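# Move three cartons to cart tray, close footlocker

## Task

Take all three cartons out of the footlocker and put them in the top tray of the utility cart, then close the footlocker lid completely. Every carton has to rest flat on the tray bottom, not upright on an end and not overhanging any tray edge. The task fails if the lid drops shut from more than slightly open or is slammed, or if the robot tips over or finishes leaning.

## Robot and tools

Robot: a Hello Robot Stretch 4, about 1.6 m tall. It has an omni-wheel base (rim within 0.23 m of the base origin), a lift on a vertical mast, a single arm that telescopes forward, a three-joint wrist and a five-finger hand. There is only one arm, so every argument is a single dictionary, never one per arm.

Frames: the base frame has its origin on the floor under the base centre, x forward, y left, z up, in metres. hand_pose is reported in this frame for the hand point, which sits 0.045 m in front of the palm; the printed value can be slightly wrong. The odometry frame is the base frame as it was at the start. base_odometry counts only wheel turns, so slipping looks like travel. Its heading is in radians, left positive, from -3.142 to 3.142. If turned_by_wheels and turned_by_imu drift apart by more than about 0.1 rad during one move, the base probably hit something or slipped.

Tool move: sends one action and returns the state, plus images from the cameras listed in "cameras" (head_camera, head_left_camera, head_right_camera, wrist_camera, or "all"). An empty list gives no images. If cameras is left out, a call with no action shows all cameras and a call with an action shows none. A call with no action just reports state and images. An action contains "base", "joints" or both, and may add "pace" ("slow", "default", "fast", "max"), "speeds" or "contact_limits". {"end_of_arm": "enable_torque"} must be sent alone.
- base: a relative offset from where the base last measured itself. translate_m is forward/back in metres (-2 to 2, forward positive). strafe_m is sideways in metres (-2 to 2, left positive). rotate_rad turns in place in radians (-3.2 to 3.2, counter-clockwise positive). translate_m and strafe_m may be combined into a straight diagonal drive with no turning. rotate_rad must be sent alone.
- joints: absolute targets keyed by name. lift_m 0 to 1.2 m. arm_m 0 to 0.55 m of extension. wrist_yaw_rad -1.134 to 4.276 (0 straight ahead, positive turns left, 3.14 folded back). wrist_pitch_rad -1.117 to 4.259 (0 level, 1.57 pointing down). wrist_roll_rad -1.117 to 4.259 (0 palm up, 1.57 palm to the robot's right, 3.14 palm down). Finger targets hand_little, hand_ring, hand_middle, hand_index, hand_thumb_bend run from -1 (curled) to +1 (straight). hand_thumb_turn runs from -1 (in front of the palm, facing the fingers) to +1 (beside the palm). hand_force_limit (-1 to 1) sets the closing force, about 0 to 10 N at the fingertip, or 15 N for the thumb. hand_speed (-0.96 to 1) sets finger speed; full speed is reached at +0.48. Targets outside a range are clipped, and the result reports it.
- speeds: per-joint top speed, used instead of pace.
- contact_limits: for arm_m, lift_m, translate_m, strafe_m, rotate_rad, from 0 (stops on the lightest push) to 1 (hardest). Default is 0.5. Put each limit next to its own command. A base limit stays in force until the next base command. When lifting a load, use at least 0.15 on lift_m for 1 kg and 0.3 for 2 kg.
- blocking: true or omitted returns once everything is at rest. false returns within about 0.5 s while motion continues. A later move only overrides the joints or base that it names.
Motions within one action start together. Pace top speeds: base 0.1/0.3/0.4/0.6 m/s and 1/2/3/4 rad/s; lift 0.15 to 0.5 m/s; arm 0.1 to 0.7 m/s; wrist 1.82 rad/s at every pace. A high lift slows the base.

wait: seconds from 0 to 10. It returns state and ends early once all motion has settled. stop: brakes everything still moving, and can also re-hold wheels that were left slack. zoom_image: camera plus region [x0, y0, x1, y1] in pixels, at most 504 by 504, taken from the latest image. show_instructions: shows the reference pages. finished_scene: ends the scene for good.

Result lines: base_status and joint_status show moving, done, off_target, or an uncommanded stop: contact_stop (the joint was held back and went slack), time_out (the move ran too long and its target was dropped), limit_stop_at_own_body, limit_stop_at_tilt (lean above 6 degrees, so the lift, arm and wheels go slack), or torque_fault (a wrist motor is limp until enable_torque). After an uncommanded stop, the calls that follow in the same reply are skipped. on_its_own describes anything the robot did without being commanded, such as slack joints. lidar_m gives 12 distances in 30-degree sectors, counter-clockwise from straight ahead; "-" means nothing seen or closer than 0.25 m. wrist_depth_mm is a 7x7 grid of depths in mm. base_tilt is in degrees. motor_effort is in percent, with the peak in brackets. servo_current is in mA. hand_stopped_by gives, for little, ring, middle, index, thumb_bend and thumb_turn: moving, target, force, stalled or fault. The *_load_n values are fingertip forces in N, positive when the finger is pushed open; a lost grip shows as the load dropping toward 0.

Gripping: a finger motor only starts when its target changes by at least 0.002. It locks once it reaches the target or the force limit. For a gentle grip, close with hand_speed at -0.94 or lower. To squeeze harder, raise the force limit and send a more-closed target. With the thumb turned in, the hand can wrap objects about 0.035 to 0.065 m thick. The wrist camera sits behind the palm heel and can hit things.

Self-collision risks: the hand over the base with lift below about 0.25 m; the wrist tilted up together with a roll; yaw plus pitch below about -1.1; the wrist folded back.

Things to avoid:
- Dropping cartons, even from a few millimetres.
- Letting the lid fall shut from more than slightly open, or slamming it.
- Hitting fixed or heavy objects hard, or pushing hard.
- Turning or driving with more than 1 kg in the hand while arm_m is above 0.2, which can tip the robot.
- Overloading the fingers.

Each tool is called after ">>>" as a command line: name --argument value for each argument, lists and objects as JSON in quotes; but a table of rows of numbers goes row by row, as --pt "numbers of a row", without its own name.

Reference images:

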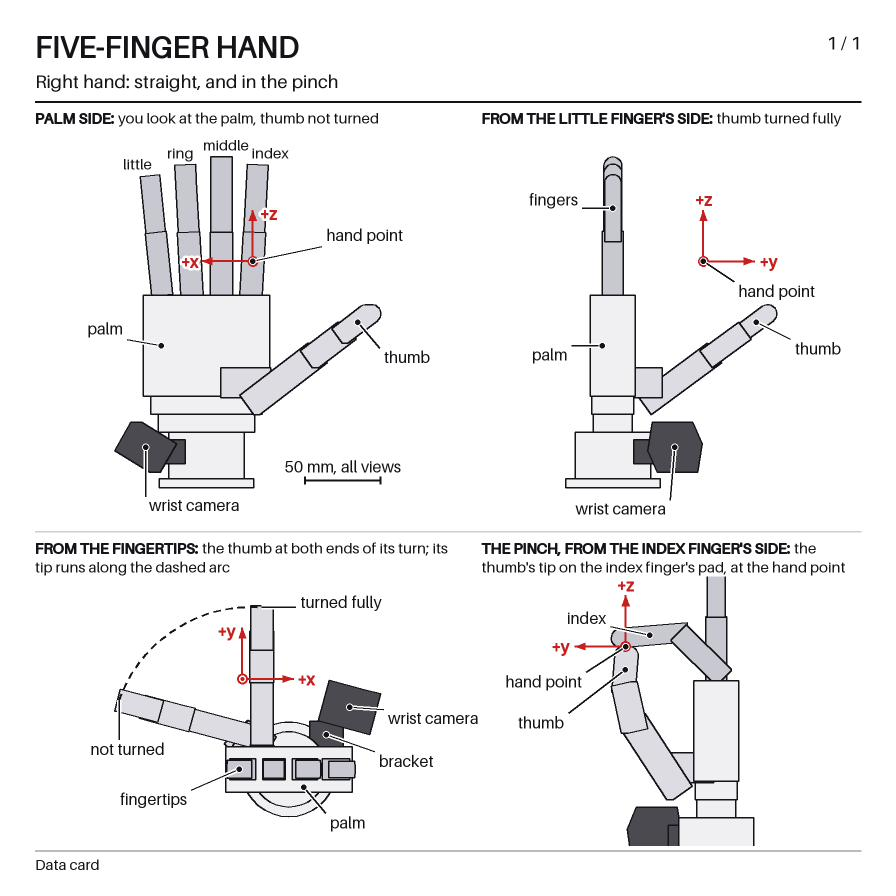

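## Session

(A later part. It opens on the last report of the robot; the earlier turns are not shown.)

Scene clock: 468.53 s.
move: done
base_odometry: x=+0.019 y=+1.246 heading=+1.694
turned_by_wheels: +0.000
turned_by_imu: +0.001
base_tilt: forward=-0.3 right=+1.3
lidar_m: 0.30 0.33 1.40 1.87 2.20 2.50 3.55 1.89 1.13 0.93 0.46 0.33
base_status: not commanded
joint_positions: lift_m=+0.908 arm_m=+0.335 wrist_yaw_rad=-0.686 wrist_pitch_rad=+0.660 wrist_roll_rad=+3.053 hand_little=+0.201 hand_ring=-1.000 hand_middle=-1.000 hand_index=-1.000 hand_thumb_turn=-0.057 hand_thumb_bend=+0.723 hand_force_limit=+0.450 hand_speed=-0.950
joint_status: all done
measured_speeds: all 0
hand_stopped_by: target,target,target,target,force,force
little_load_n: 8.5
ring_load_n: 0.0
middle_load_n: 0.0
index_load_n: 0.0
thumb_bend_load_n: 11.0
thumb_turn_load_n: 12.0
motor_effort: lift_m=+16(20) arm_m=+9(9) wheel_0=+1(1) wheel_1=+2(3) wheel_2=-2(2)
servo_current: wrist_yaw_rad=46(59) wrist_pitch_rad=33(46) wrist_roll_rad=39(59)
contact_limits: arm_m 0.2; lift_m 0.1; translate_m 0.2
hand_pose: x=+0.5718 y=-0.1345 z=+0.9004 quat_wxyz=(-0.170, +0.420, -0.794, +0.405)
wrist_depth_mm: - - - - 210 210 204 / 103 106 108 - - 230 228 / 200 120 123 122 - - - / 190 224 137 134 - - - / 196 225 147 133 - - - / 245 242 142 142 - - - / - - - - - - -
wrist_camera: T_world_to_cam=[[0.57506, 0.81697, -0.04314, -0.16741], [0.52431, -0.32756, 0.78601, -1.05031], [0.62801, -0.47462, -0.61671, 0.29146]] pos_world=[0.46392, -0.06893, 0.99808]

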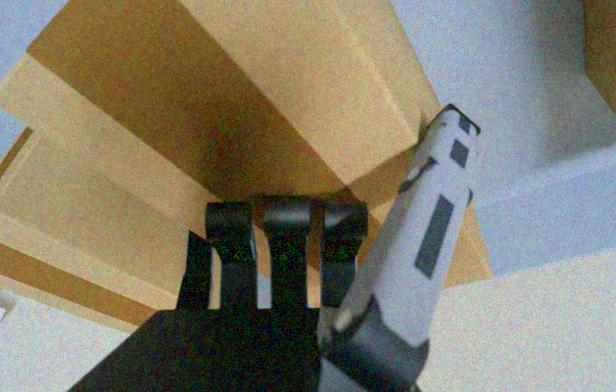

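>>> move --joints '{"lift_m": 0.904}' --speeds '{"lift_m": 0.02}' --contact_limits '{"lift_m": 0.1}' --cameras '["wrist_camera"]'

>>> move --joints '{"hand_speed": -0.85, "hand_thumb_bend": 1.0}' --cameras '["wrist_camera"]'

Scene clock: 469.73 s.
move: done
base_odometry: x=+0.019 y=+1.246 heading=+1.694
turned_by_wheels: +0.000
turned_by_imu: +0.000
base_tilt: forward=-0.3 right=+1.4
lidar_m: 0.30 0.31 1.39 1.90 2.22 2.51 3.58 1.91 1.13 0.94 0.45 0.33
base_status: not commanded
joint_positions: lift_m=+0.905 arm_m=+0.335 wrist_yaw_rad=-0.686 wrist_pitch_rad=+0.660 wrist_roll_rad=+3.053 hand_little=+0.201 hand_ring=-1.000 hand_middle=-1.000 hand_index=-1.000 hand_thumb_turn=-0.057 hand_thumb_bend=+0.723 hand_force_limit=+0.450 hand_speed=-0.950
joint_status: all done
measured_speeds: all 0
hand_stopped_by: target,target,target,target,force,force
little_load_n: 8.5
ring_load_n: 0.5
middle_load_n: 0.0
index_load_n: 0.0
thumb_bend_load_n: 11.0
thumb_turn_load_n: 12.5
motor_effort: lift_m=+13(15) arm_m=+9(10) wheel_0=+1(1) wheel_1=+3(3) wheel_2=-2(2)
servo_current: wrist_yaw_rad=39(59) wrist_pitch_rad=20(39) wrist_roll_rad=52(65)
contact_limits: arm_m 0.2; lift_m 0.1; translate_m 0.2
hand_pose: x=+0.5718 y=-0.1345 z=+0.8977 quat_wxyz=(-0.170, +0.420, -0.794, +0.405)
wrist_depth_mm: - - - - 208 210 204 / 105 108 105 - - 230 227 / 200 119 122 121 - - - / 192 223 136 133 - - - / 196 224 147 134 - - - / 247 242 142 142 - - - / - - - - - - -
wrist_camera: T_world_to_cam=[[0.57511, 0.81694, -0.04321, -0.16749], [0.52425, -0.32749, 0.78607, -1.04814], [0.62802, -0.47473, -0.61662, 0.28963]] pos_world=[0.46392, -0.06893, 0.99528]

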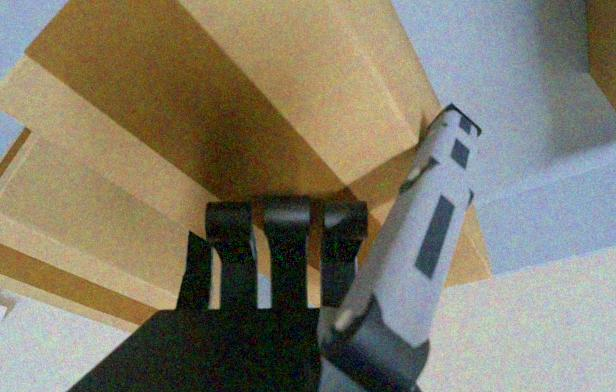

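Scene clock: 471.50 s.
move: done
base_odometry: x=+0.019 y=+1.246 heading=+1.693
turned_by_wheels: +0.000
turned_by_imu: +0.000
base_tilt: forward=-0.3 right=+1.3
lidar_m: 0.31 0.32 1.40 1.89 2.22 2.52 3.55 1.89 1.12 0.91 0.45 0.32
base_status: not commanded
joint_positions: lift_m=+0.905 arm_m=+0.335 wrist_yaw_rad=-0.686 wrist_pitch_rad=+0.659 wrist_roll_rad=+3.053 hand_little=+0.201 hand_ring=-1.000 hand_middle=-1.000 hand_index=-1.000 hand_thumb_turn=-0.057 hand_thumb_bend=+1.000 hand_force_limit=+0.450 hand_speed=-0.850
joint_status: all done
measured_speeds: all 0
hand_stopped_by: target,target,target,target,target,force
little_load_n: 3.0
ring_load_n: 0.0
middle_load_n: 0.0
index_load_n: 0.0
thumb_bend_load_n: 0.0
thumb_turn_load_n: 5.5
motor_effort: lift_m=+16(16) arm_m=+9(10) wheel_0=+1(1) wheel_1=+2(3) wheel_2=-2(2)
servo_current: wrist_yaw_rad=46(59) wrist_pitch_rad=33(46) wrist_roll_rad=65(78)
contact_limits: arm_m 0.2; lift_m 0.1; translate_m 0.2
hand_pose: x=+0.5720 y=-0.1346 z=+0.8976 quat_wxyz=(-0.171, +0.420, -0.794, +0.406)
wrist_depth_mm: - - - - 207 208 203 / 103 106 105 - - 227 225 / 194 117 120 119 - - - / 189 220 133 131 - - - / 193 222 147 134 - - - / 243 236 143 142 - - - / - - - - - - -
wrist_camera: T_world_to_cam=[[0.57508, 0.81695, -0.04323, -0.16746], [0.5237, -0.32702, 0.78663, -1.04826], [0.62851, -0.47502, -0.61591, 0.28855]] pos_world=[0.46392, -0.06893, 0.99508]

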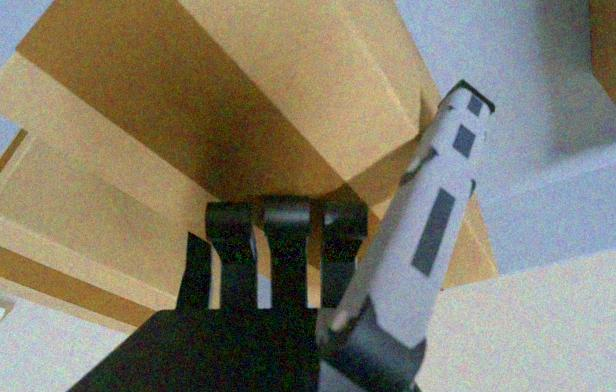

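>>> move --joints '{"hand_thumb_turn": 0.2, "hand_little": 0.36}' --cameras '["wrist_camera"]'

>>> move --joints '{"lift_m": 0.96}' --speeds '{"lift_m": 0.05}' --contact_limits '{"lift_m": 0.25}' --cameras '["wrist_camera", "head_camera"]'

Scene clock: 473.03 s.
move: done
base_odometry: x=+0.019 y=+1.246 heading=+1.693
turned_by_wheels: +0.000
turned_by_imu: +0.000
base_tilt: forward=-0.3 right=+1.2
lidar_m: 0.30 0.33 1.40 1.88 2.21 2.49 3.55 1.90 1.14 0.91 0.45 0.33
base_status: not commanded
joint_positions: lift_m=+0.904 arm_m=+0.335 wrist_yaw_rad=-0.686 wrist_pitch_rad=+0.659 wrist_roll_rad=+3.053 hand_little=+0.360 hand_ring=-1.000 hand_middle=-1.000 hand_index=-1.000 hand_thumb_turn=+0.200 hand_thumb_bend=+1.000 hand_force_limit=+0.450 hand_speed=-0.850
joint_status: all done
measured_speeds: all 0
hand_stopped_by: target,target,target,target,target,target
little_load_n: 0.0
ring_load_n: 0.0
middle_load_n: 0.0
index_load_n: 0.0
thumb_bend_load_n: 0.0
thumb_turn_load_n: 0.0
motor_effort: lift_m=+18(18) arm_m=+9(9) wheel_0=+1(1) wheel_1=+2(2) wheel_2=-1(2)
servo_current: wrist_yaw_rad=46(59) wrist_pitch_rad=26(52) wrist_roll_rad=46(72)
contact_limits: arm_m 0.2; lift_m 0.1; translate_m 0.2
hand_pose: x=+0.5720 y=-0.1346 z=+0.8974 quat_wxyz=(-0.171, +0.420, -0.794, +0.406)
wrist_depth_mm: - - - - 203 205 203 / 103 103 105 - - 224 228 / - 114 116 118 - 117 - / 191 221 132 126 - - - / 193 224 146 134 - - - / 231 234 142 142 - - - / - - - - - - -
wrist_camera: T_world_to_cam=[[0.57508, 0.81695, -0.04323, -0.16747], [0.5237, -0.32702, 0.78663, -1.0481], [0.62851, -0.47502, -0.61591, 0.28843]] pos_world=[0.46392, -0.06893, 0.99487]

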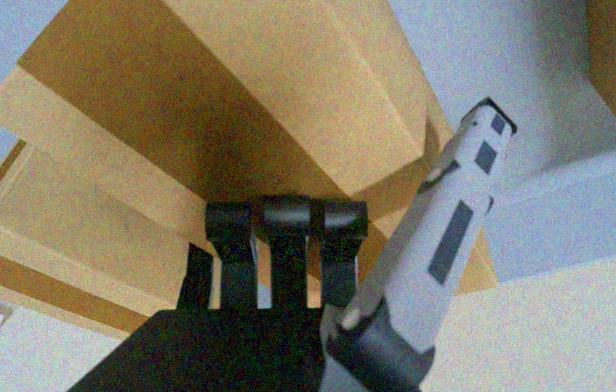

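Scene clock: 474.60 s.
move: done
base_odometry: x=+0.019 y=+1.246 heading=+1.693
turned_by_wheels: +0.000
turned_by_imu: +0.000
base_tilt: forward=-0.3 right=+1.2
lidar_m: 0.30 0.31 1.39 1.88 2.22 2.49 3.56 1.88 1.12 0.93 0.45 0.32
base_status: not commanded
joint_positions: lift_m=+0.960 arm_m=+0.335 wrist_yaw_rad=-0.686 wrist_pitch_rad=+0.659 wrist_roll_rad=+3.053 hand_little=+0.360 hand_ring=-1.000 hand_middle=-1.000 hand_index=-1.000 hand_thumb_turn=+0.200 hand_thumb_bend=+1.000 hand_force_limit=+0.450 hand_speed=-0.850
joint_status: all done
measured_speeds: all 0
hand_stopped_by: target,target,target,target,target,target
little_load_n: 0.0
ring_load_n: 0.0
middle_load_n: 0.0
index_load_n: 0.0
thumb_bend_load_n: 0.0
thumb_turn_load_n: 0.0
motor_effort: lift_m=+25(31) arm_m=+9(9) wheel_0=+1(1) wheel_1=+2(2) wheel_2=-1(2)
servo_current: wrist_yaw_rad=46(59) wrist_pitch_rad=39(59) wrist_roll_rad=52(72)
contact_limits: arm_m 0.2; lift_m 0.25; translate_m 0.2
hand_pose: x=+0.5720 y=-0.1346 z=+0.9528 quat_wxyz=(-0.171, +0.420, -0.794, +0.406)
wrist_depth_mm: - 145 143 143 - - - / 229 246 164 163 - - - / 213 246 283 189 194 117 - / 236 244 286 114 215 - - / 282 291 146 134 - - - / - - 143 142 - - - / - - - - - - -
pictures: head_camera, wrist_camera
wrist_camera: T_world_to_cam=[[0.57508, 0.81695, -0.04323, -0.16507], [0.5237, -0.32702, 0.78663, -1.09168], [0.62851, -0.47502, -0.61591, 0.32255]] pos_world=[0.46392, -0.06893, 1.05027]

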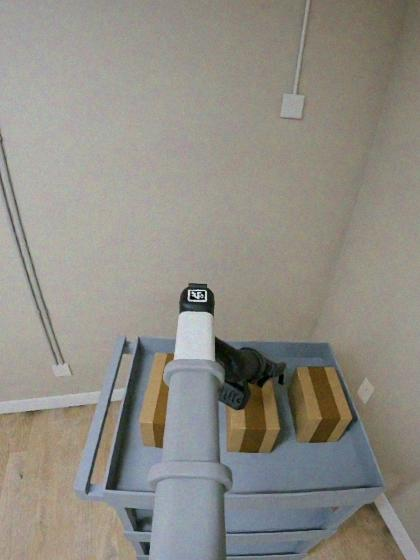

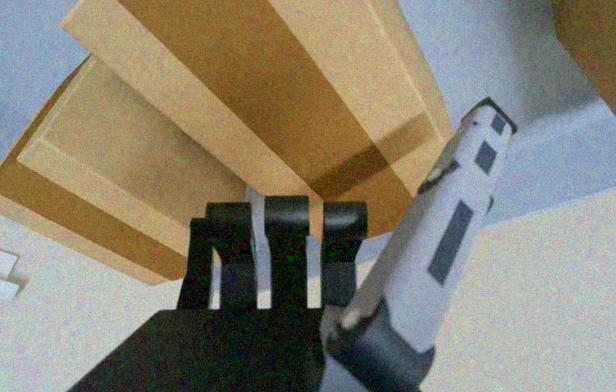

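All three placed. Back away.

>>> move --joints '{"lift_m": 1.06, "arm_m": 0.22}' --contact_limits '{"lift_m": 0.25}'

>>> move --base '{"translate_m": -0.6}' --cameras '["head_camera"]'

Scene clock: 476.10 s.
move: done
base_odometry: x=+0.019 y=+1.246 heading=+1.693
turned_by_wheels: +0.000
turned_by_imu: +0.000
base_tilt: forward=-0.3 right=+1.3
lidar_m: 0.30 0.33 1.39 1.91 2.24 2.50 3.55 1.89 1.13 0.92 0.45 0.33
base_status: not commanded
joint_positions: lift_m=+1.060 arm_m=+0.220 wrist_yaw_rad=-0.686 wrist_pitch_rad=+0.659 wrist_roll_rad=+3.053 hand_little=+0.360 hand_ring=-1.000 hand_middle=-1.000 hand_index=-1.000 hand_thumb_turn=+0.200 hand_thumb_bend=+1.000 hand_force_limit=+0.450 hand_speed=-0.850
joint_status: all done
measured_speeds: all 0
hand_stopped_by: target,target,target,target,target,target
little_load_n: 0.0
ring_load_n: 0.0
middle_load_n: 0.0
index_load_n: 0.0
thumb_bend_load_n: 0.0
thumb_turn_load_n: 0.0
motor_effort: lift_m=+25(29) arm_m=-9(11) wheel_0=+1(1) wheel_1=+2(2) wheel_2=-2(2)
servo_current: wrist_yaw_rad=52(59) wrist_pitch_rad=20(46) wrist_roll_rad=33(85)
contact_limits: lift_m 0.25; translate_m 0.2
hand_pose: x=+0.4577 y=-0.1346 z=+1.0528 quat_wxyz=(-0.171, +0.420, -0.794, +0.406)
wrist_depth_mm: - - - 263 - - - / 373 424 399 278 278 - - / - 427 359 430 320 118 - / - - 377 114 357 - - / 707 - 145 133 - - - / 668 - 143 142 - - - / - - - - - - -
pictures: none

Scene clock: 479.60 s.
move: done
base_odometry: x=+0.092 y=+0.650 heading=+1.693
turned_by_wheels: +0.000
turned_by_imu: +0.000
base_tilt: forward=-0.3 right=+1.3
lidar_m: 0.90 1.75 2.01 2.01 1.99 3.08 2.96 2.11 1.27 1.11 1.07 0.94
base_status: done
joint_positions: lift_m=+1.060 arm_m=+0.220 wrist_yaw_rad=-0.686 wrist_pitch_rad=+0.659 wrist_roll_rad=+3.053 hand_little=+0.360 hand_ring=-1.000 hand_middle=-1.000 hand_index=-1.000 hand_thumb_turn=+0.200 hand_thumb_bend=+1.000 hand_force_limit=+0.450 hand_speed=-0.850
joint_status: not commanded
measured_speeds: all 0
hand_stopped_by: target,target,target,target,target,target
little_load_n: 0.0
ring_load_n: 0.0
middle_load_n: 0.0
index_load_n: 0.0
thumb_bend_load_n: 0.0
thumb_turn_load_n: 0.0
motor_effort: lift_m=+25(25) arm_m=-9(10) wheel_0=+0(6) wheel_1=+2(6) wheel_2=-2(10)
servo_current: wrist_yaw_rad=39(59) wrist_pitch_rad=26(52) wrist_roll_rad=52(78)
contact_limits: lift_m 0.25
hand_pose: x=+0.4577 y=-0.1346 z=+1.0528 quat_wxyz=(-0.171, +0.420, -0.794, +0.406)
wrist_depth_mm: - 1182 1160 1160 1118 - 715 / - - 1308 1308 - 759 - / - - - 1537 866 118 - / - - - 113 - - - / - - 145 133 - - - / 788 866 142 142 - - - / 759 - - - - - -

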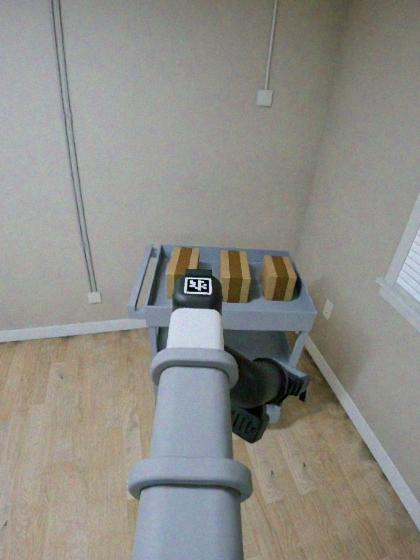

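>>> move --base '{"translate_m": -0.636, "strafe_m": 0.977}' --joints '{"lift_m": 0.65, "hand_speed": 0.0, "hand_thumb_turn": 1.0, "hand_index": 1.0, "hand_little": -1.0}'

>>> move --base '{"rotate_rad": 1.836}' --joints '{"arm_m": 0.1, "wrist_yaw_rad": 0.0, "wrist_pitch_rad": 0.0, "wrist_roll_rad": 4.13}' --cameras '["head_camera", "wrist_camera"]'

Scene clock: 498.40 s.
move: done
base_odometry: x=-0.800 y=-0.100 heading=+1.694
turned_by_wheels: +0.000
turned_by_imu: -0.001
base_tilt: forward=-0.3 right=+1.3
lidar_m: 2.13 1.87 1.76 0.89 0.87 1.79 2.29 1.90 2.14 2.21 2.19 1.71
base_status: done
joint_positions: lift_m=+0.650 arm_m=+0.220 wrist_yaw_rad=-0.686 wrist_pitch_rad=+0.659 wrist_roll_rad=+3.053 hand_little=-1.000 hand_ring=-1.000 hand_middle=-1.000 hand_index=+1.000 hand_thumb_turn=+1.000 hand_thumb_bend=+1.000 hand_force_limit=+0.450 hand_speed=+0.000
joint_status: all done
measured_speeds: all 0
hand_stopped_by: target,target,target,target,target,target
little_load_n: 0.0
ring_load_n: 0.0
middle_load_n: 0.0
index_load_n: 0.0
thumb_bend_load_n: 0.0
thumb_turn_load_n: -0.5
motor_effort: lift_m=+20(22) arm_m=-9(10) wheel_0=+0(9) wheel_1=-1(6) wheel_2=+2(7)
servo_current: wrist_yaw_rad=39(65) wrist_pitch_rad=33(52) wrist_roll_rad=46(85)
hand_pose: x=+0.4577 y=-0.1346 z=+0.6433 quat_wxyz=(-0.171, +0.420, -0.794, +0.406)
wrist_depth_mm: 778 778 750 750 750 750 741 / 878 866 866 866 842 831 809 / 1042 1025 1008 991 976 960 960 / 1229 1205 1138 1098 1160 1138 1098 / 1576 1537 132 145 1430 1366 - / - 1756 142 143 - - - / - - - - - - -
pictures: none

Scene clock: 500.60 s.
move: done
base_odometry: x=-0.800 y=-0.100 heading=-2.754
turned_by_wheels: +1.836
turned_by_imu: +1.829
base_tilt: forward=-0.3 right=+1.3
lidar_m: 0.87 0.92 2.23 1.95 1.88 2.30 2.20 1.81 1.72 1.86 1.93 0.92
base_status: done
joint_positions: lift_m=+0.650 arm_m=+0.100 wrist_yaw_rad=-0.002 wrist_pitch_rad=+0.011 wrist_roll_rad=+4.127 hand_little=-1.000 hand_ring=-1.000 hand_middle=-1.000 hand_index=+1.000 hand_thumb_turn=+1.000 hand_thumb_bend=+1.000 hand_force_limit=+0.450 hand_speed=+0.000
joint_status: all done
measured_speeds: all 0
hand_stopped_by: target,target,target,target,target,target
little_load_n: 0.0
ring_load_n: 0.0
middle_load_n: 0.0
index_load_n: 0.0
thumb_bend_load_n: 0.0
thumb_turn_load_n: -0.5
motor_effort: lift_m=+20(20) arm_m=-9(11) wheel_0=-2(8) wheel_1=+1(7) wheel_2=-1(8)
servo_current: wrist_yaw_rad=52(156) wrist_pitch_rad=46(215) wrist_roll_rad=33(130)
hand_pose: x=+0.4926 y=-0.0206 z=+0.8184 quat_wxyz=(-0.673, +0.205, -0.681, +0.204)
wrist_depth_mm: - - 1008 - - - - / - - - - - - - / - 1008 - - - - - / - 1008 - 113 - - - / - 1025 131 139 - - - / - - 141 142 - - - / - - - - - - -
wrist_camera: T_world_to_cam=[[-0.02113, 0.54446, 0.83852, -0.65193], [0.00693, -0.83861, 0.54469, -0.46514], [0.99975, 0.01732, 0.01394, -0.34437]] pos_world=[0.33374, -0.02915, 0.80481]

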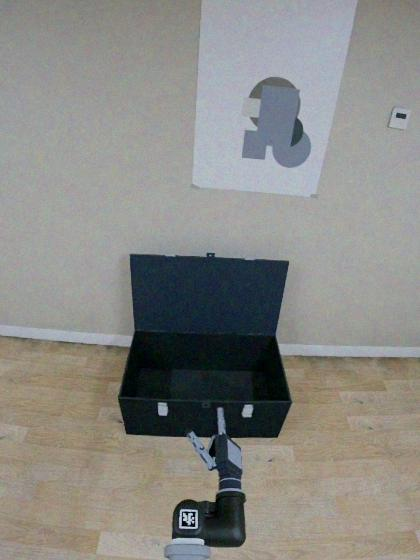

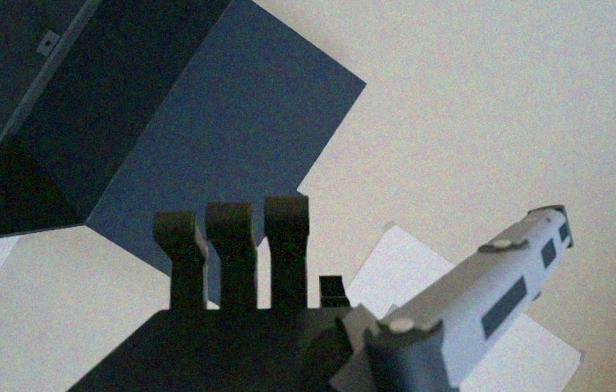

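>>> zoom_image --camera "head_camera" --region '[120, 240, 300, 340]'

Scaled by 2.800 from the camera's image (finer frame: 1200x1600).

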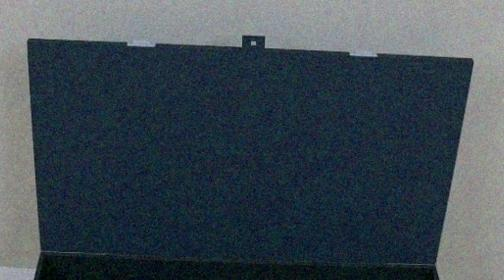

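>>> move --base '{"translate_m": 0.5, "strafe_m": -0.095}' --joints '{"lift_m": 0.66}' --cameras '["head_camera", "wrist_camera", "head_right_camera"]'

Scene clock: 505.17 s.
move: done
base_odometry: x=-1.299 y=-0.202 heading=-2.754
turned_by_wheels: +0.000
turned_by_imu: +0.003
base_tilt: forward=-0.3 right=+1.3
lidar_m: 0.38 0.39 0.57 2.34 2.16 2.72 2.73 2.02 2.15 1.75 1.41 0.40
base_status: done
joint_positions: lift_m=+0.660 arm_m=+0.100 wrist_yaw_rad=-0.002 wrist_pitch_rad=+0.010 wrist_roll_rad=+4.127 hand_little=-1.000 hand_ring=-1.000 hand_middle=-1.000 hand_index=+1.000 hand_thumb_turn=+1.000 hand_thumb_bend=+1.000 hand_force_limit=+0.450 hand_speed=+0.000
joint_status: all done
measured_speeds: all 0
hand_stopped_by: target,target,target,target,target,target
little_load_n: 0.0
ring_load_n: 0.0
middle_load_n: 0.0
index_load_n: 0.0
thumb_bend_load_n: 0.0
thumb_turn_load_n: -0.5
motor_effort: lift_m=+25(30) arm_m=-9(10) wheel_0=+1(7) wheel_1=+0(5) wheel_2=+0(10)
servo_current: wrist_yaw_rad=39(59) wrist_pitch_rad=59(65) wrist_roll_rad=52(78)
hand_pose: x=+0.4926 y=-0.0206 z=+0.8281 quat_wxyz=(-0.673, +0.205, -0.681, +0.204)
wrist_depth_mm: - - - - - - - / - - - - - - - / - - - - - - - / - - - 113 - - - / - - 131 139 - - - / - - 142 142 - - - / - - - - - - -
pictures: head_camera, head_right_camera, wrist_camera
wrist_camera: T_world_to_cam=[[-0.02138, 0.54446, 0.83851, -0.65989], [0.00677, -0.83861, 0.5447, -0.47031], [0.99975, 0.01732, 0.01424, -0.34475]] pos_world=[0.33374, -0.02915, 0.81442]

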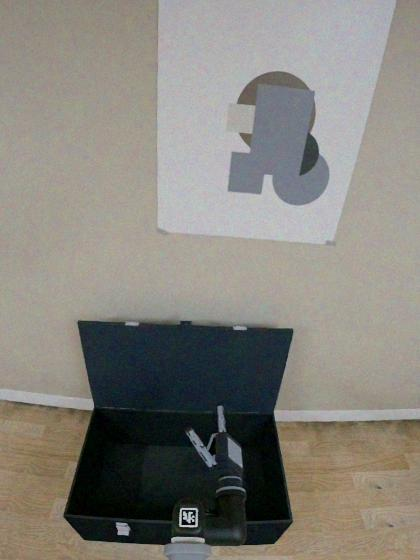

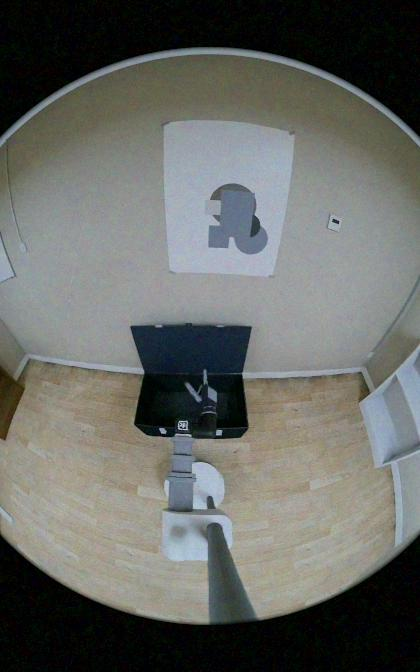

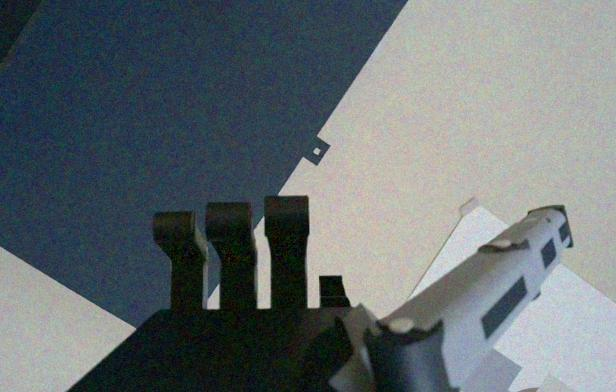

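>>> zoom_image --camera "wrist_camera" --region '[200, 0, 440, 240]'

>>> zoom_image --camera "head_camera" --region '[60, 300, 320, 560]'

Scaled by 2.100.

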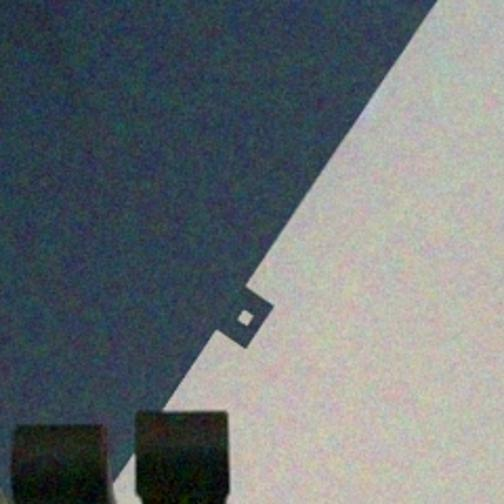

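Scaled by 1.938 from the camera's image (finer frame: 1200x1600).

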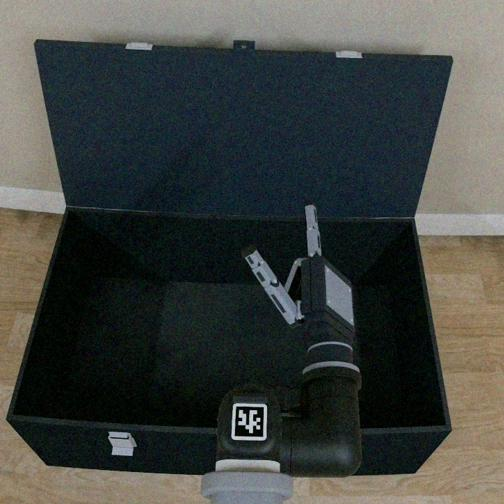

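>>> move --base '{"strafe_m": 0.01}' --joints '{"lift_m": 0.63, "arm_m": 0.42}' --pace "slow" --contact_limits '{"arm_m": 0.0}' --cameras '["head_camera", "wrist_camera"]'

Scene clock: 511.40 s.
move: done
base_odometry: x=-1.295 y=-0.211 heading=-2.754
turned_by_wheels: +0.000
turned_by_imu: +0.002
base_tilt: forward=-0.2 right=+1.3
lidar_m: 0.37 0.39 0.59 2.33 2.14 2.75 2.72 2.02 2.15 1.76 1.44 0.41
base_status: done
joint_positions: lift_m=+0.630 arm_m=+0.420 wrist_yaw_rad=-0.002 wrist_pitch_rad=+0.010 wrist_roll_rad=+4.127 hand_little=-1.000 hand_ring=-1.000 hand_middle=-1.000 hand_index=+1.000 hand_thumb_turn=+1.000 hand_thumb_bend=+1.000 hand_force_limit=+0.450 hand_speed=+0.000
joint_status: all done
measured_speeds: all 0
hand_stopped_by: target,target,target,target,target,target
little_load_n: 0.0
ring_load_n: -0.5
middle_load_n: 0.0
index_load_n: 0.0
thumb_bend_load_n: 0.0
thumb_turn_load_n: 0.0
motor_effort: lift_m=+19(24) arm_m=+9(11) wheel_0=-1(5) wheel_1=+0(6) wheel_2=+0(1)
servo_current: wrist_yaw_rad=39(59) wrist_pitch_rad=52(72) wrist_roll_rad=59(78)
contact_limits: arm_m 0
hand_pose: x=+0.8119 y=-0.0206 z=+0.7986 quat_wxyz=(-0.673, +0.205, -0.681, +0.204)
wrist_depth_mm: - - - - 387 392 394 / - - - - 389 392 392 / - - - 268 387 392 392 / - - - 113 387 387 392 / - - 131 145 387 387 - / - - 142 142 - - - / - - - - - - -
wrist_camera: T_world_to_cam=[[-0.02138, 0.54446, 0.83851, -0.62833], [0.00677, -0.83861, 0.5447, -0.45641], [0.99975, 0.01732, 0.01424, -0.66355]] pos_world=[0.65304, -0.02915, 0.78492]

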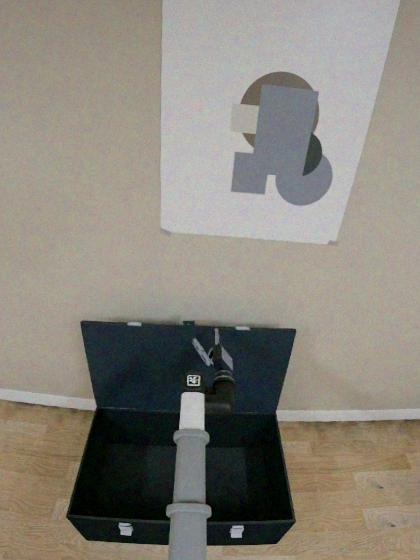

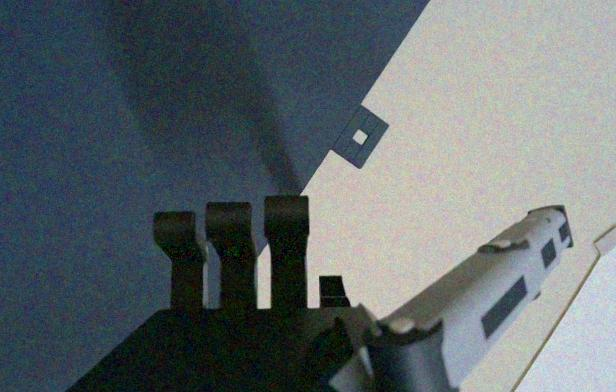

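>>> move --joints '{"arm_m": 0.5}' --pace "slow" --contact_limits '{"arm_m": 0.0}' --cameras '["wrist_camera"]'

>>> move --joints '{"lift_m": 0.61}' --speeds '{"lift_m": 0.04}' --contact_limits '{"lift_m": 0.05}' --cameras '["head_camera", "wrist_camera"]'

Scene clock: 513.80 s.
move: done
base_odometry: x=-1.295 y=-0.211 heading=-2.754
turned_by_wheels: +0.000
turned_by_imu: +0.001
base_tilt: forward=-0.3 right=+1.3
lidar_m: 0.38 0.42 0.57 2.34 2.17 2.74 2.73 2.02 2.13 1.74 1.42 0.40
base_status: not commanded
joint_positions: lift_m=+0.630 arm_m=+0.500 wrist_yaw_rad=-0.002 wrist_pitch_rad=+0.010 wrist_roll_rad=+4.127 hand_little=-1.000 hand_ring=-1.000 hand_middle=-1.000 hand_index=+1.000 hand_thumb_turn=+1.000 hand_thumb_bend=+1.000 hand_force_limit=+0.450 hand_speed=+0.000
joint_status: all done
measured_speeds: all 0
hand_stopped_by: target,target,target,target,target,target
little_load_n: 0.0
ring_load_n: 0.0
middle_load_n: 0.0
index_load_n: 0.0
thumb_bend_load_n: 0.0
thumb_turn_load_n: 0.0
motor_effort: lift_m=+19(19) arm_m=+9(11) wheel_0=-1(1) wheel_1=+0(1) wheel_2=+0(0)
servo_current: wrist_yaw_rad=52(59) wrist_pitch_rad=52(65) wrist_roll_rad=59(78)
contact_limits: arm_m 0
hand_pose: x=+0.8918 y=-0.0206 z=+0.7986 quat_wxyz=(-0.673, +0.205, -0.681, +0.204)
wrist_depth_mm: - - - - 309 314 314 / - - - - 190 312 312 / - - - - 307 312 312 / - - - 113 309 309 310 / - - 132 146 307 309 - / - - 142 142 306 - - / - - - - - - 309
wrist_camera: T_world_to_cam=[[-0.02138, 0.54446, 0.83851, -0.62662], [0.00677, -0.83861, 0.5447, -0.45695], [0.99975, 0.01732, 0.01424, -0.74353]] pos_world=[0.73304, -0.02915, 0.78492]

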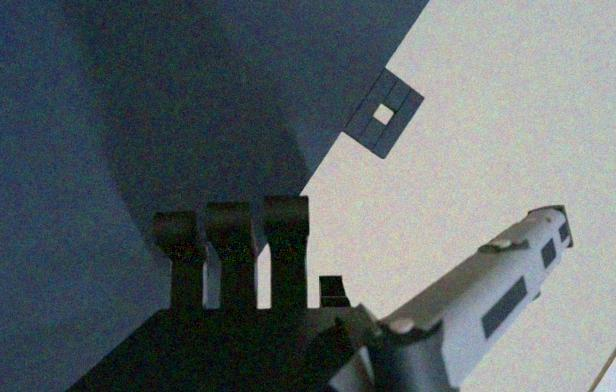

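Scene clock: 514.73 s.
move: done
base_odometry: x=-1.295 y=-0.211 heading=-2.754
turned_by_wheels: +0.000
turned_by_imu: +0.000
base_tilt: forward=-0.2 right=+1.4
lidar_m: 0.38 0.42 0.58 2.34 2.15 2.73 2.73 2.03 2.14 1.76 1.42 0.41
base_status: not commanded
joint_positions: lift_m=+0.610 arm_m=+0.500 wrist_yaw_rad=-0.002 wrist_pitch_rad=+0.010 wrist_roll_rad=+4.127 hand_little=-1.000 hand_ring=-1.000 hand_middle=-1.000 hand_index=+1.000 hand_thumb_turn=+1.000 hand_thumb_bend=+1.000 hand_force_limit=+0.450 hand_speed=+0.000
joint_status: all done
measured_speeds: all 0
hand_stopped_by: target,target,target,target,target,target
little_load_n: 0.0
ring_load_n: 0.0
middle_load_n: 0.0
index_load_n: 0.0
thumb_bend_load_n: 0.0
thumb_turn_load_n: 0.0
motor_effort: lift_m=+19(22) arm_m=+9(10) wheel_0=-1(1) wheel_1=+1(1) wheel_2=+0(0)
servo_current: wrist_yaw_rad=46(59) wrist_pitch_rad=59(72) wrist_roll_rad=52(72)
contact_limits: arm_m 0; lift_m 0.05
hand_pose: x=+0.8919 y=-0.0206 z=+0.7786 quat_wxyz=(-0.673, +0.205, -0.681, +0.204)
wrist_depth_mm: - - - - - 312 312 / - - - - - 310 312 / - - - - 191 310 312 / - - - 113 307 310 310 / - - 131 145 304 307 - / - - 142 142 306 - - / - - - - - - 309
wrist_camera: T_world_to_cam=[[-0.02138, 0.54446, 0.83851, -0.60985], [0.00677, -0.83861, 0.5447, -0.44605], [0.99975, 0.01732, 0.01424, -0.74324]] pos_world=[0.73304, -0.02915, 0.76492]

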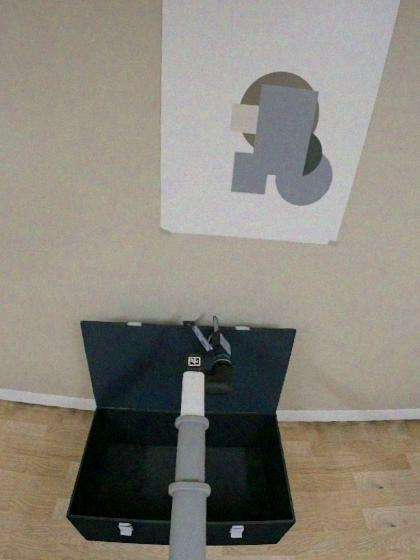

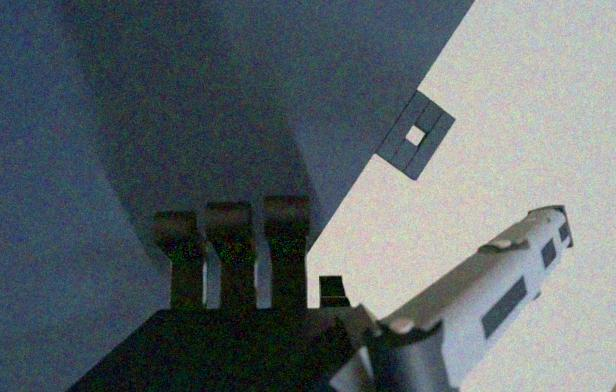

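>>> move --joints '{"lift_m": 0.602}' --speeds '{"lift_m": 0.03}' --contact_limits '{"lift_m": 0.05}'

>>> move --joints '{"arm_m": 0.514}' --speeds '{"arm_m": 0.03}' --contact_limits '{"arm_m": 0.0}' --cameras '["head_camera", "wrist_camera"]'

Scene clock: 515.77 s.
move: done
base_odometry: x=-1.295 y=-0.211 heading=-2.754
turned_by_wheels: +0.000
turned_by_imu: +0.000
base_tilt: forward=-0.3 right=+1.3
lidar_m: 0.38 0.41 0.59 2.35 2.16 2.72 2.73 2.00 2.15 1.76 1.42 0.41
base_status: not commanded
joint_positions: lift_m=+0.602 arm_m=+0.500 wrist_yaw_rad=-0.002 wrist_pitch_rad=+0.010 wrist_roll_rad=+4.127 hand_little=-1.000 hand_ring=-1.000 hand_middle=-1.000 hand_index=+1.000 hand_thumb_turn=+1.000 hand_thumb_bend=+1.000 hand_force_limit=+0.450 hand_speed=+0.000
joint_status: all done
measured_speeds: all 0
hand_stopped_by: target,target,target,target,target,target
little_load_n: 0.0
ring_load_n: 0.0
middle_load_n: 0.0
index_load_n: 0.0
thumb_bend_load_n: 0.0
thumb_turn_load_n: -0.5
motor_effort: lift_m=+19(21) arm_m=+9(10) wheel_0=-1(1) wheel_1=+1(1) wheel_2=+0(0)
servo_current: wrist_yaw_rad=52(52) wrist_pitch_rad=46(59) wrist_roll_rad=39(85)
contact_limits: arm_m 0; lift_m 0.05
hand_pose: x=+0.8919 y=-0.0206 z=+0.7706 quat_wxyz=(-0.673, +0.205, -0.681, +0.204)
wrist_depth_mm: - - - - - 312 312 / - - - - - 312 312 / - - - - 190 310 314 / - - - 109 307 307 310 / - - 131 145 306 309 - / - - 141 142 306 - - / - - - - - - 309
pictures: none

Scene clock: 516.60 s.
move: done
base_odometry: x=-1.295 y=-0.211 heading=-2.754
turned_by_wheels: +0.000
turned_by_imu: +0.000
base_tilt: forward=-0.2 right=+1.3
lidar_m: 0.38 0.40 0.60 2.34 2.18 2.73 2.72 2.04 2.13 1.76 1.43 0.41
base_status: not commanded
joint_positions: lift_m=+0.602 arm_m=+0.514 wrist_yaw_rad=-0.002 wrist_pitch_rad=+0.010 wrist_roll_rad=+4.127 hand_little=-1.000 hand_ring=-1.000 hand_middle=-1.000 hand_index=+1.000 hand_thumb_turn=+1.000 hand_thumb_bend=+1.000 hand_force_limit=+0.450 hand_speed=+0.000
joint_status: all done
measured_speeds: all 0
hand_stopped_by: target,target,target,target,target,target
little_load_n: 0.0
ring_load_n: 0.0
middle_load_n: 0.0
index_load_n: 0.0
thumb_bend_load_n: -0.5
thumb_turn_load_n: 0.0
motor_effort: lift_m=+19(19) arm_m=+9(10) wheel_0=-1(1) wheel_1=+0(1) wheel_2=+0(0)
servo_current: wrist_yaw_rad=52(52) wrist_pitch_rad=59(65) wrist_roll_rad=59(78)
contact_limits: arm_m 0; lift_m 0.05
hand_pose: x=+0.9059 y=-0.0206 z=+0.7706 quat_wxyz=(-0.673, +0.205, -0.681, +0.204)
wrist_depth_mm: - - - - - 297 300 / - - - - - 296 298 / - - - - 175 297 297 / - - - 109 294 296 297 / - - 131 145 293 294 - / - - 141 142 293 - - / - - - - - - 294
wrist_camera: T_world_to_cam=[[-0.02138, 0.54446, 0.83851, -0.60284], [0.00677, -0.83861, 0.5447, -0.44179], [0.99975, 0.01732, 0.01424, -0.75713]] pos_world=[0.74704, -0.02915, 0.75692]

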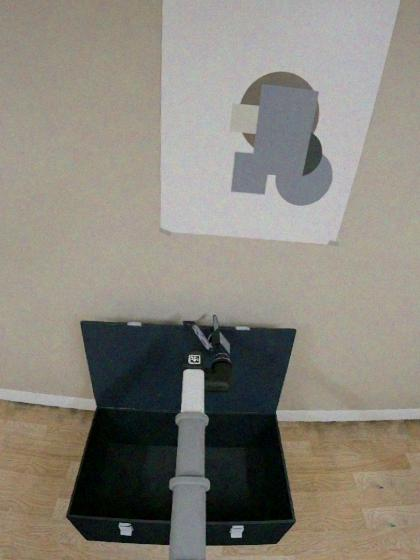

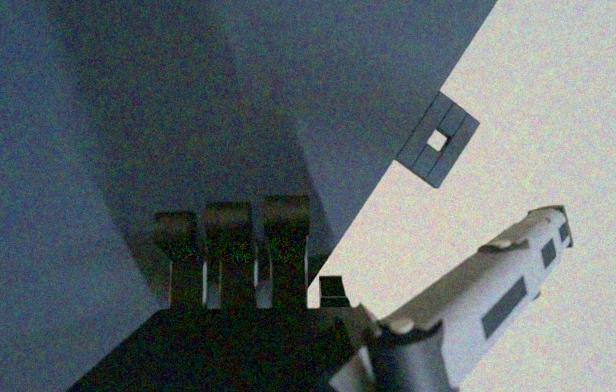

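>>> move --joints '{"lift_m": 0.67}' --speeds '{"lift_m": 0.08}'

>>> move --joints '{"wrist_pitch_rad": 0.2}' --speeds '{"wrist_pitch_rad": 0.3}' --cameras '["wrist_camera"]'

Scene clock: 518.87 s.
move: done
base_odometry: x=-1.295 y=-0.211 heading=-2.754
turned_by_wheels: +0.000
turned_by_imu: +0.001
base_tilt: forward=-0.3 right=+1.3
lidar_m: 0.37 0.42 0.57 2.33 2.14 2.72 2.72 2.01 2.14 1.75 1.42 0.43
base_status: not commanded
joint_positions: lift_m=+0.670 arm_m=+0.514 wrist_yaw_rad=-0.002 wrist_pitch_rad=+0.010 wrist_roll_rad=+4.127 hand_little=-1.000 hand_ring=-1.000 hand_middle=-1.000 hand_index=+1.000 hand_thumb_turn=+1.000 hand_thumb_bend=+1.000 hand_force_limit=+0.450 hand_speed=+0.000
joint_status: all done
measured_speeds: all 0
hand_stopped_by: target,target,target,target,target,target
little_load_n: 0.0
ring_load_n: 0.0
middle_load_n: 0.0
index_load_n: -0.5
thumb_bend_load_n: 0.0
thumb_turn_load_n: -0.5
motor_effort: lift_m=+25(29) arm_m=+9(10) wheel_0=-1(1) wheel_1=+1(1) wheel_2=+0(0)
servo_current: wrist_yaw_rad=46(52) wrist_pitch_rad=52(65) wrist_roll_rad=52(78)
contact_limits: arm_m 0
hand_pose: x=+0.9059 y=-0.0206 z=+0.8381 quat_wxyz=(-0.673, +0.205, -0.681, +0.204)
wrist_depth_mm: - - - 175 296 297 298 / - - - 177 296 298 298 / - - - 291 294 296 297 / - - 290 291 293 296 296 / - - 131 145 293 293 - / - 174 141 142 291 - - / - - - - - - 296
pictures: none

Scene clock: 519.93 s.
move: done
base_odometry: x=-1.295 y=-0.211 heading=-2.754
turned_by_wheels: +0.000
turned_by_imu: +0.000
base_tilt: forward=-0.2 right=+1.3
lidar_m: 0.39 0.39 0.57 2.33 2.16 2.72 2.73 2.01 2.14 1.75 1.43 0.40
base_status: not commanded
joint_positions: lift_m=+0.670 arm_m=+0.514 wrist_yaw_rad=-0.002 wrist_pitch_rad=+0.200 wrist_roll_rad=+4.127 hand_little=-1.000 hand_ring=-1.000 hand_middle=-1.000 hand_index=+1.000 hand_thumb_turn=+1.000 hand_thumb_bend=+1.000 hand_force_limit=+0.450 hand_speed=+0.000
joint_status: all done
measured_speeds: all 0
hand_stopped_by: target,target,target,target,target,target
little_load_n: 0.0
ring_load_n: 0.0
middle_load_n: 0.0
index_load_n: 0.0
thumb_bend_load_n: 0.0
thumb_turn_load_n: -0.5
motor_effort: lift_m=+25(25) arm_m=+9(9) wheel_0=-1(1) wheel_1=+0(1) wheel_2=+0(0)
servo_current: wrist_yaw_rad=39(59) wrist_pitch_rad=39(72) wrist_roll_rad=52(78)
contact_limits: arm_m 0
hand_pose: x=+0.9000 y=-0.0206 z=+0.7965 quat_wxyz=(-0.606, +0.223, -0.741, +0.183)
wrist_depth_mm: - - - - - 298 291 / - - - - 182 294 287 / - - - - 182 289 282 / - - - 113 293 285 277 / - - 131 145 287 282 - / - - 141 142 283 - - / - - - - - - -
wrist_camera: T_world_to_cam=[[0.13716, 0.54421, 0.82766, -0.75879], [0.10933, -0.83877, 0.5334, -0.53922], [0.9845, 0.01733, -0.17454, -0.58759]] pos_world=[0.7415, -0.02915, 0.81308]

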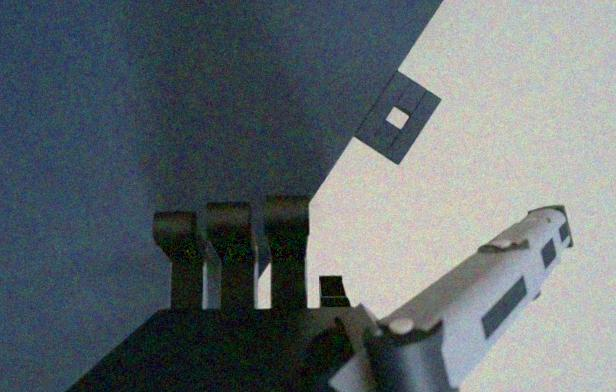

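>>> move --joints '{"lift_m": 0.649}' --speeds '{"lift_m": 0.04}' --contact_limits '{"lift_m": 0.05}'

>>> move --joints '{"arm_m": 0.528}' --speeds '{"arm_m": 0.03}' --contact_limits '{"arm_m": 0.0}' --cameras '["head_camera", "wrist_camera"]'

Scene clock: 521.10 s.
move: done
base_odometry: x=-1.295 y=-0.211 heading=-2.754
turned_by_wheels: +0.000
turned_by_imu: +0.000
base_tilt: forward=-0.3 right=+1.3
lidar_m: 0.38 0.42 0.57 2.32 2.16 2.74 2.73 2.03 2.15 1.75 1.44 0.41
base_status: not commanded
joint_positions: lift_m=+0.649 arm_m=+0.514 wrist_yaw_rad=-0.002 wrist_pitch_rad=+0.200 wrist_roll_rad=+4.127 hand_little=-1.000 hand_ring=-1.000 hand_middle=-1.000 hand_index=+1.000 hand_thumb_turn=+1.000 hand_thumb_bend=+1.000 hand_force_limit=+0.450 hand_speed=+0.000
joint_status: all done
measured_speeds: all 0
hand_stopped_by: target,target,target,target,target,target
little_load_n: 0.0
ring_load_n: 0.0
middle_load_n: 0.0
index_load_n: 0.0
thumb_bend_load_n: 0.0
thumb_turn_load_n: 0.0
motor_effort: lift_m=+19(25) arm_m=+9(9) wheel_0=-1(1) wheel_1=+1(1) wheel_2=+0(0)
servo_current: wrist_yaw_rad=39(52) wrist_pitch_rad=39(46) wrist_roll_rad=46(72)
contact_limits: arm_m 0; lift_m 0.05
hand_pose: x=+0.9000 y=-0.0206 z=+0.7760 quat_wxyz=(-0.606, +0.223, -0.741, +0.183)
wrist_depth_mm: - - - - - 294 291 / - - - - - 291 286 / - - - - 178 285 281 / - - - 113 289 282 276 / - - 131 146 287 281 - / - - 142 142 282 - - / - - - - - - -
pictures: none

Scene clock: 521.93 s.
move: done
base_odometry: x=-1.295 y=-0.211 heading=-2.754
turned_by_wheels: +0.000
turned_by_imu: +0.000
base_tilt: forward=-0.2 right=+1.3
lidar_m: 0.37 0.42 0.60 2.34 2.15 2.74 2.73 2.03 2.13 1.75 1.42 0.40
base_status: not commanded
joint_positions: lift_m=+0.649 arm_m=+0.528 wrist_yaw_rad=-0.002 wrist_pitch_rad=+0.200 wrist_roll_rad=+4.127 hand_little=-1.000 hand_ring=-1.000 hand_middle=-1.000 hand_index=+1.000 hand_thumb_turn=+1.000 hand_thumb_bend=+1.000 hand_force_limit=+0.450 hand_speed=+0.000
joint_status: all done
measured_speeds: all 0
hand_stopped_by: target,target,target,target,target,target
little_load_n: 0.0
ring_load_n: 0.0
middle_load_n: 0.0
index_load_n: 0.0
thumb_bend_load_n: 0.0
thumb_turn_load_n: 0.0
motor_effort: lift_m=+19(19) arm_m=+9(11) wheel_0=-1(1) wheel_1=+0(1) wheel_2=+0(0)
servo_current: wrist_yaw_rad=52(52) wrist_pitch_rad=39(46) wrist_roll_rad=52(85)
contact_limits: arm_m 0; lift_m 0.05
hand_pose: x=+0.9140 y=-0.0206 z=+0.7760 quat_wxyz=(-0.606, +0.223, -0.741, +0.183)
wrist_depth_mm: - - - - - 281 277 / - - - - - 277 274 / - - - - 165 272 270 / - - - 113 276 270 263 / - - 131 145 274 268 - / - - 141 142 272 - - / - - - - - - -
wrist_camera: T_world_to_cam=[[0.13732, 0.54423, 0.82762, -0.74384], [0.10944, -0.83876, 0.53339, -0.52989], [0.98446, 0.01733, -0.17474, -0.60477]] pos_world=[0.7555, -0.02915, 0.79258]

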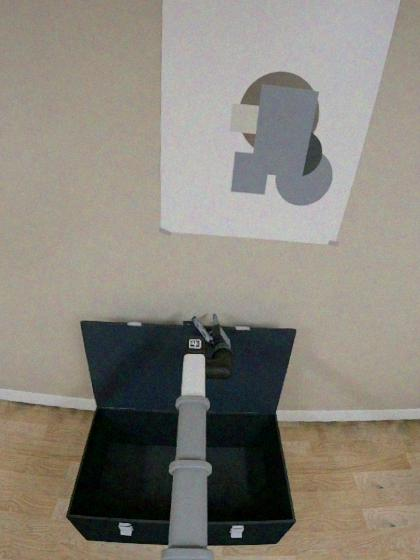

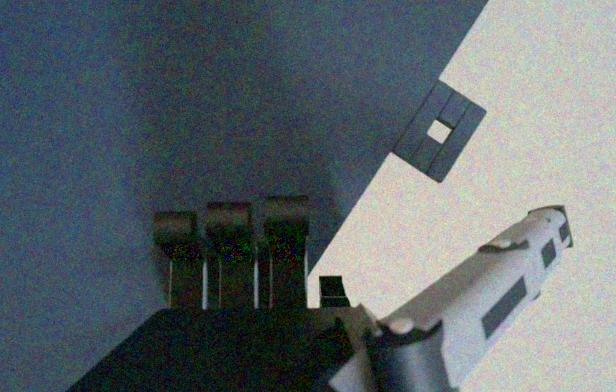

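>>> move --joints '{"hand_speed": -0.85, "hand_force_limit": -0.6, "hand_index": 0.3}' --cameras '["wrist_camera"]'

Scene clock: 524.20 s.
move: done
base_odometry: x=-1.295 y=-0.211 heading=-2.754
turned_by_wheels: +0.000
turned_by_imu: +0.001
base_tilt: forward=-0.3 right=+1.3
lidar_m: 0.36 0.41 0.57 2.33 2.16 2.75 2.73 2.02 2.13 1.74 1.43 0.40
base_status: not commanded
joint_positions: lift_m=+0.649 arm_m=+0.528 wrist_yaw_rad=-0.002 wrist_pitch_rad=+0.200 wrist_roll_rad=+4.127 hand_little=-1.000 hand_ring=-1.000 hand_middle=-1.000 hand_index=+0.300 hand_thumb_turn=+1.000 hand_thumb_bend=+1.000 hand_force_limit=-0.600 hand_speed=-0.850
joint_status: all done
measured_speeds: all 0
hand_stopped_by: target,target,target,target,target,target
little_load_n: 0.0
ring_load_n: 0.0
middle_load_n: 0.0
index_load_n: 0.5
thumb_bend_load_n: 0.5
thumb_turn_load_n: -0.5
motor_effort: lift_m=+19(19) arm_m=+9(10) wheel_0=-1(1) wheel_1=+1(1) wheel_2=+0(0)
servo_current: wrist_yaw_rad=39(52) wrist_pitch_rad=33(46) wrist_roll_rad=72(85)
contact_limits: arm_m 0; lift_m 0.05
hand_pose: x=+0.9140 y=-0.0206 z=+0.7760 quat_wxyz=(-0.606, +0.223, -0.742, +0.183)
wrist_depth_mm: - - - - - 282 277 / - - - - - 279 273 / - - - - 164 272 270 / - - - 113 277 271 266 / - - 131 146 273 267 - / - - 142 143 270 - - / - - - - - - -
wrist_camera: T_world_to_cam=[[0.13734, 0.54405, 0.82773, -0.74395], [0.10941, -0.83887, 0.53322, -0.52974], [0.98446, 0.01733, -0.17473, -0.60477]] pos_world=[0.7555, -0.02915, 0.79258]

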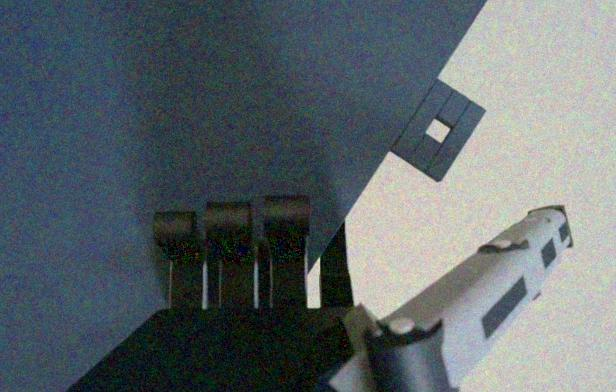

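>>> move --joints '{"hand_speed": -0.93, "hand_force_limit": -0.7, "hand_index": 0.1}' --cameras '["wrist_camera"]'

Scene clock: 525.40 s.
move: off_target
base_odometry: x=-1.295 y=-0.211 heading=-2.754
turned_by_wheels: +0.000
turned_by_imu: +0.000
base_tilt: forward=-0.2 right=+1.2
lidar_m: 0.38 0.42 0.58 2.34 2.15 2.73 2.74 2.04 2.15 1.75 1.44 0.40
base_status: not commanded
joint_positions: lift_m=+0.649 arm_m=+0.528 wrist_yaw_rad=-0.002 wrist_pitch_rad=+0.200 wrist_roll_rad=+4.127 hand_little=-1.000 hand_ring=-1.000 hand_middle=-1.000 hand_index=+0.163 hand_thumb_turn=+1.000 hand_thumb_bend=+1.000 hand_force_limit=-0.700 hand_speed=-0.930
joint_status: hand_index off_target (ended at +0.163, target +0.100); the others done
measured_speeds: all 0
hand_stopped_by: target,target,target,force,target,target
little_load_n: 0.0
ring_load_n: 0.5
middle_load_n: 0.0
index_load_n: 1.5
thumb_bend_load_n: 0.0
thumb_turn_load_n: 0.0
motor_effort: lift_m=+19(19) arm_m=+9(10) wheel_0=-1(1) wheel_1=+0(1) wheel_2=+0(0)
servo_current: wrist_yaw_rad=39(52) wrist_pitch_rad=33(46) wrist_roll_rad=59(65)
contact_limits: arm_m 0; lift_m 0.05
hand_pose: x=+0.9140 y=-0.0206 z=+0.7760 quat_wxyz=(-0.606, +0.223, -0.742, +0.183)
wrist_depth_mm: - - - - - 279 276 / - - - - - 276 272 / - - - - 160 271 268 / - - - - 277 268 264 / - - 132 146 273 267 - / - - 141 143 - - - / - - - - - - -
wrist_camera: T_world_to_cam=[[0.13729, 0.5438, 0.82791, -0.74406], [0.10932, -0.83904, 0.53298, -0.52948], [0.98448, 0.01733, -0.17464, -0.60486]] pos_world=[0.7555, -0.02915, 0.79259]

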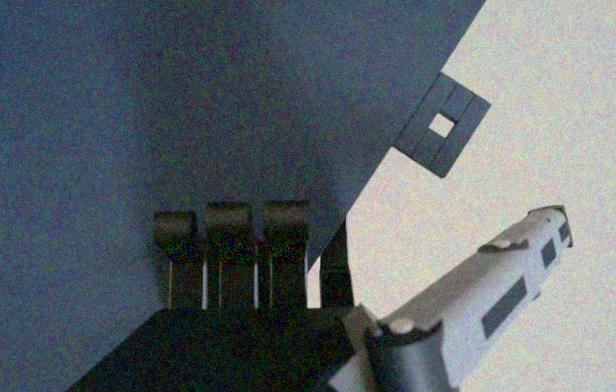

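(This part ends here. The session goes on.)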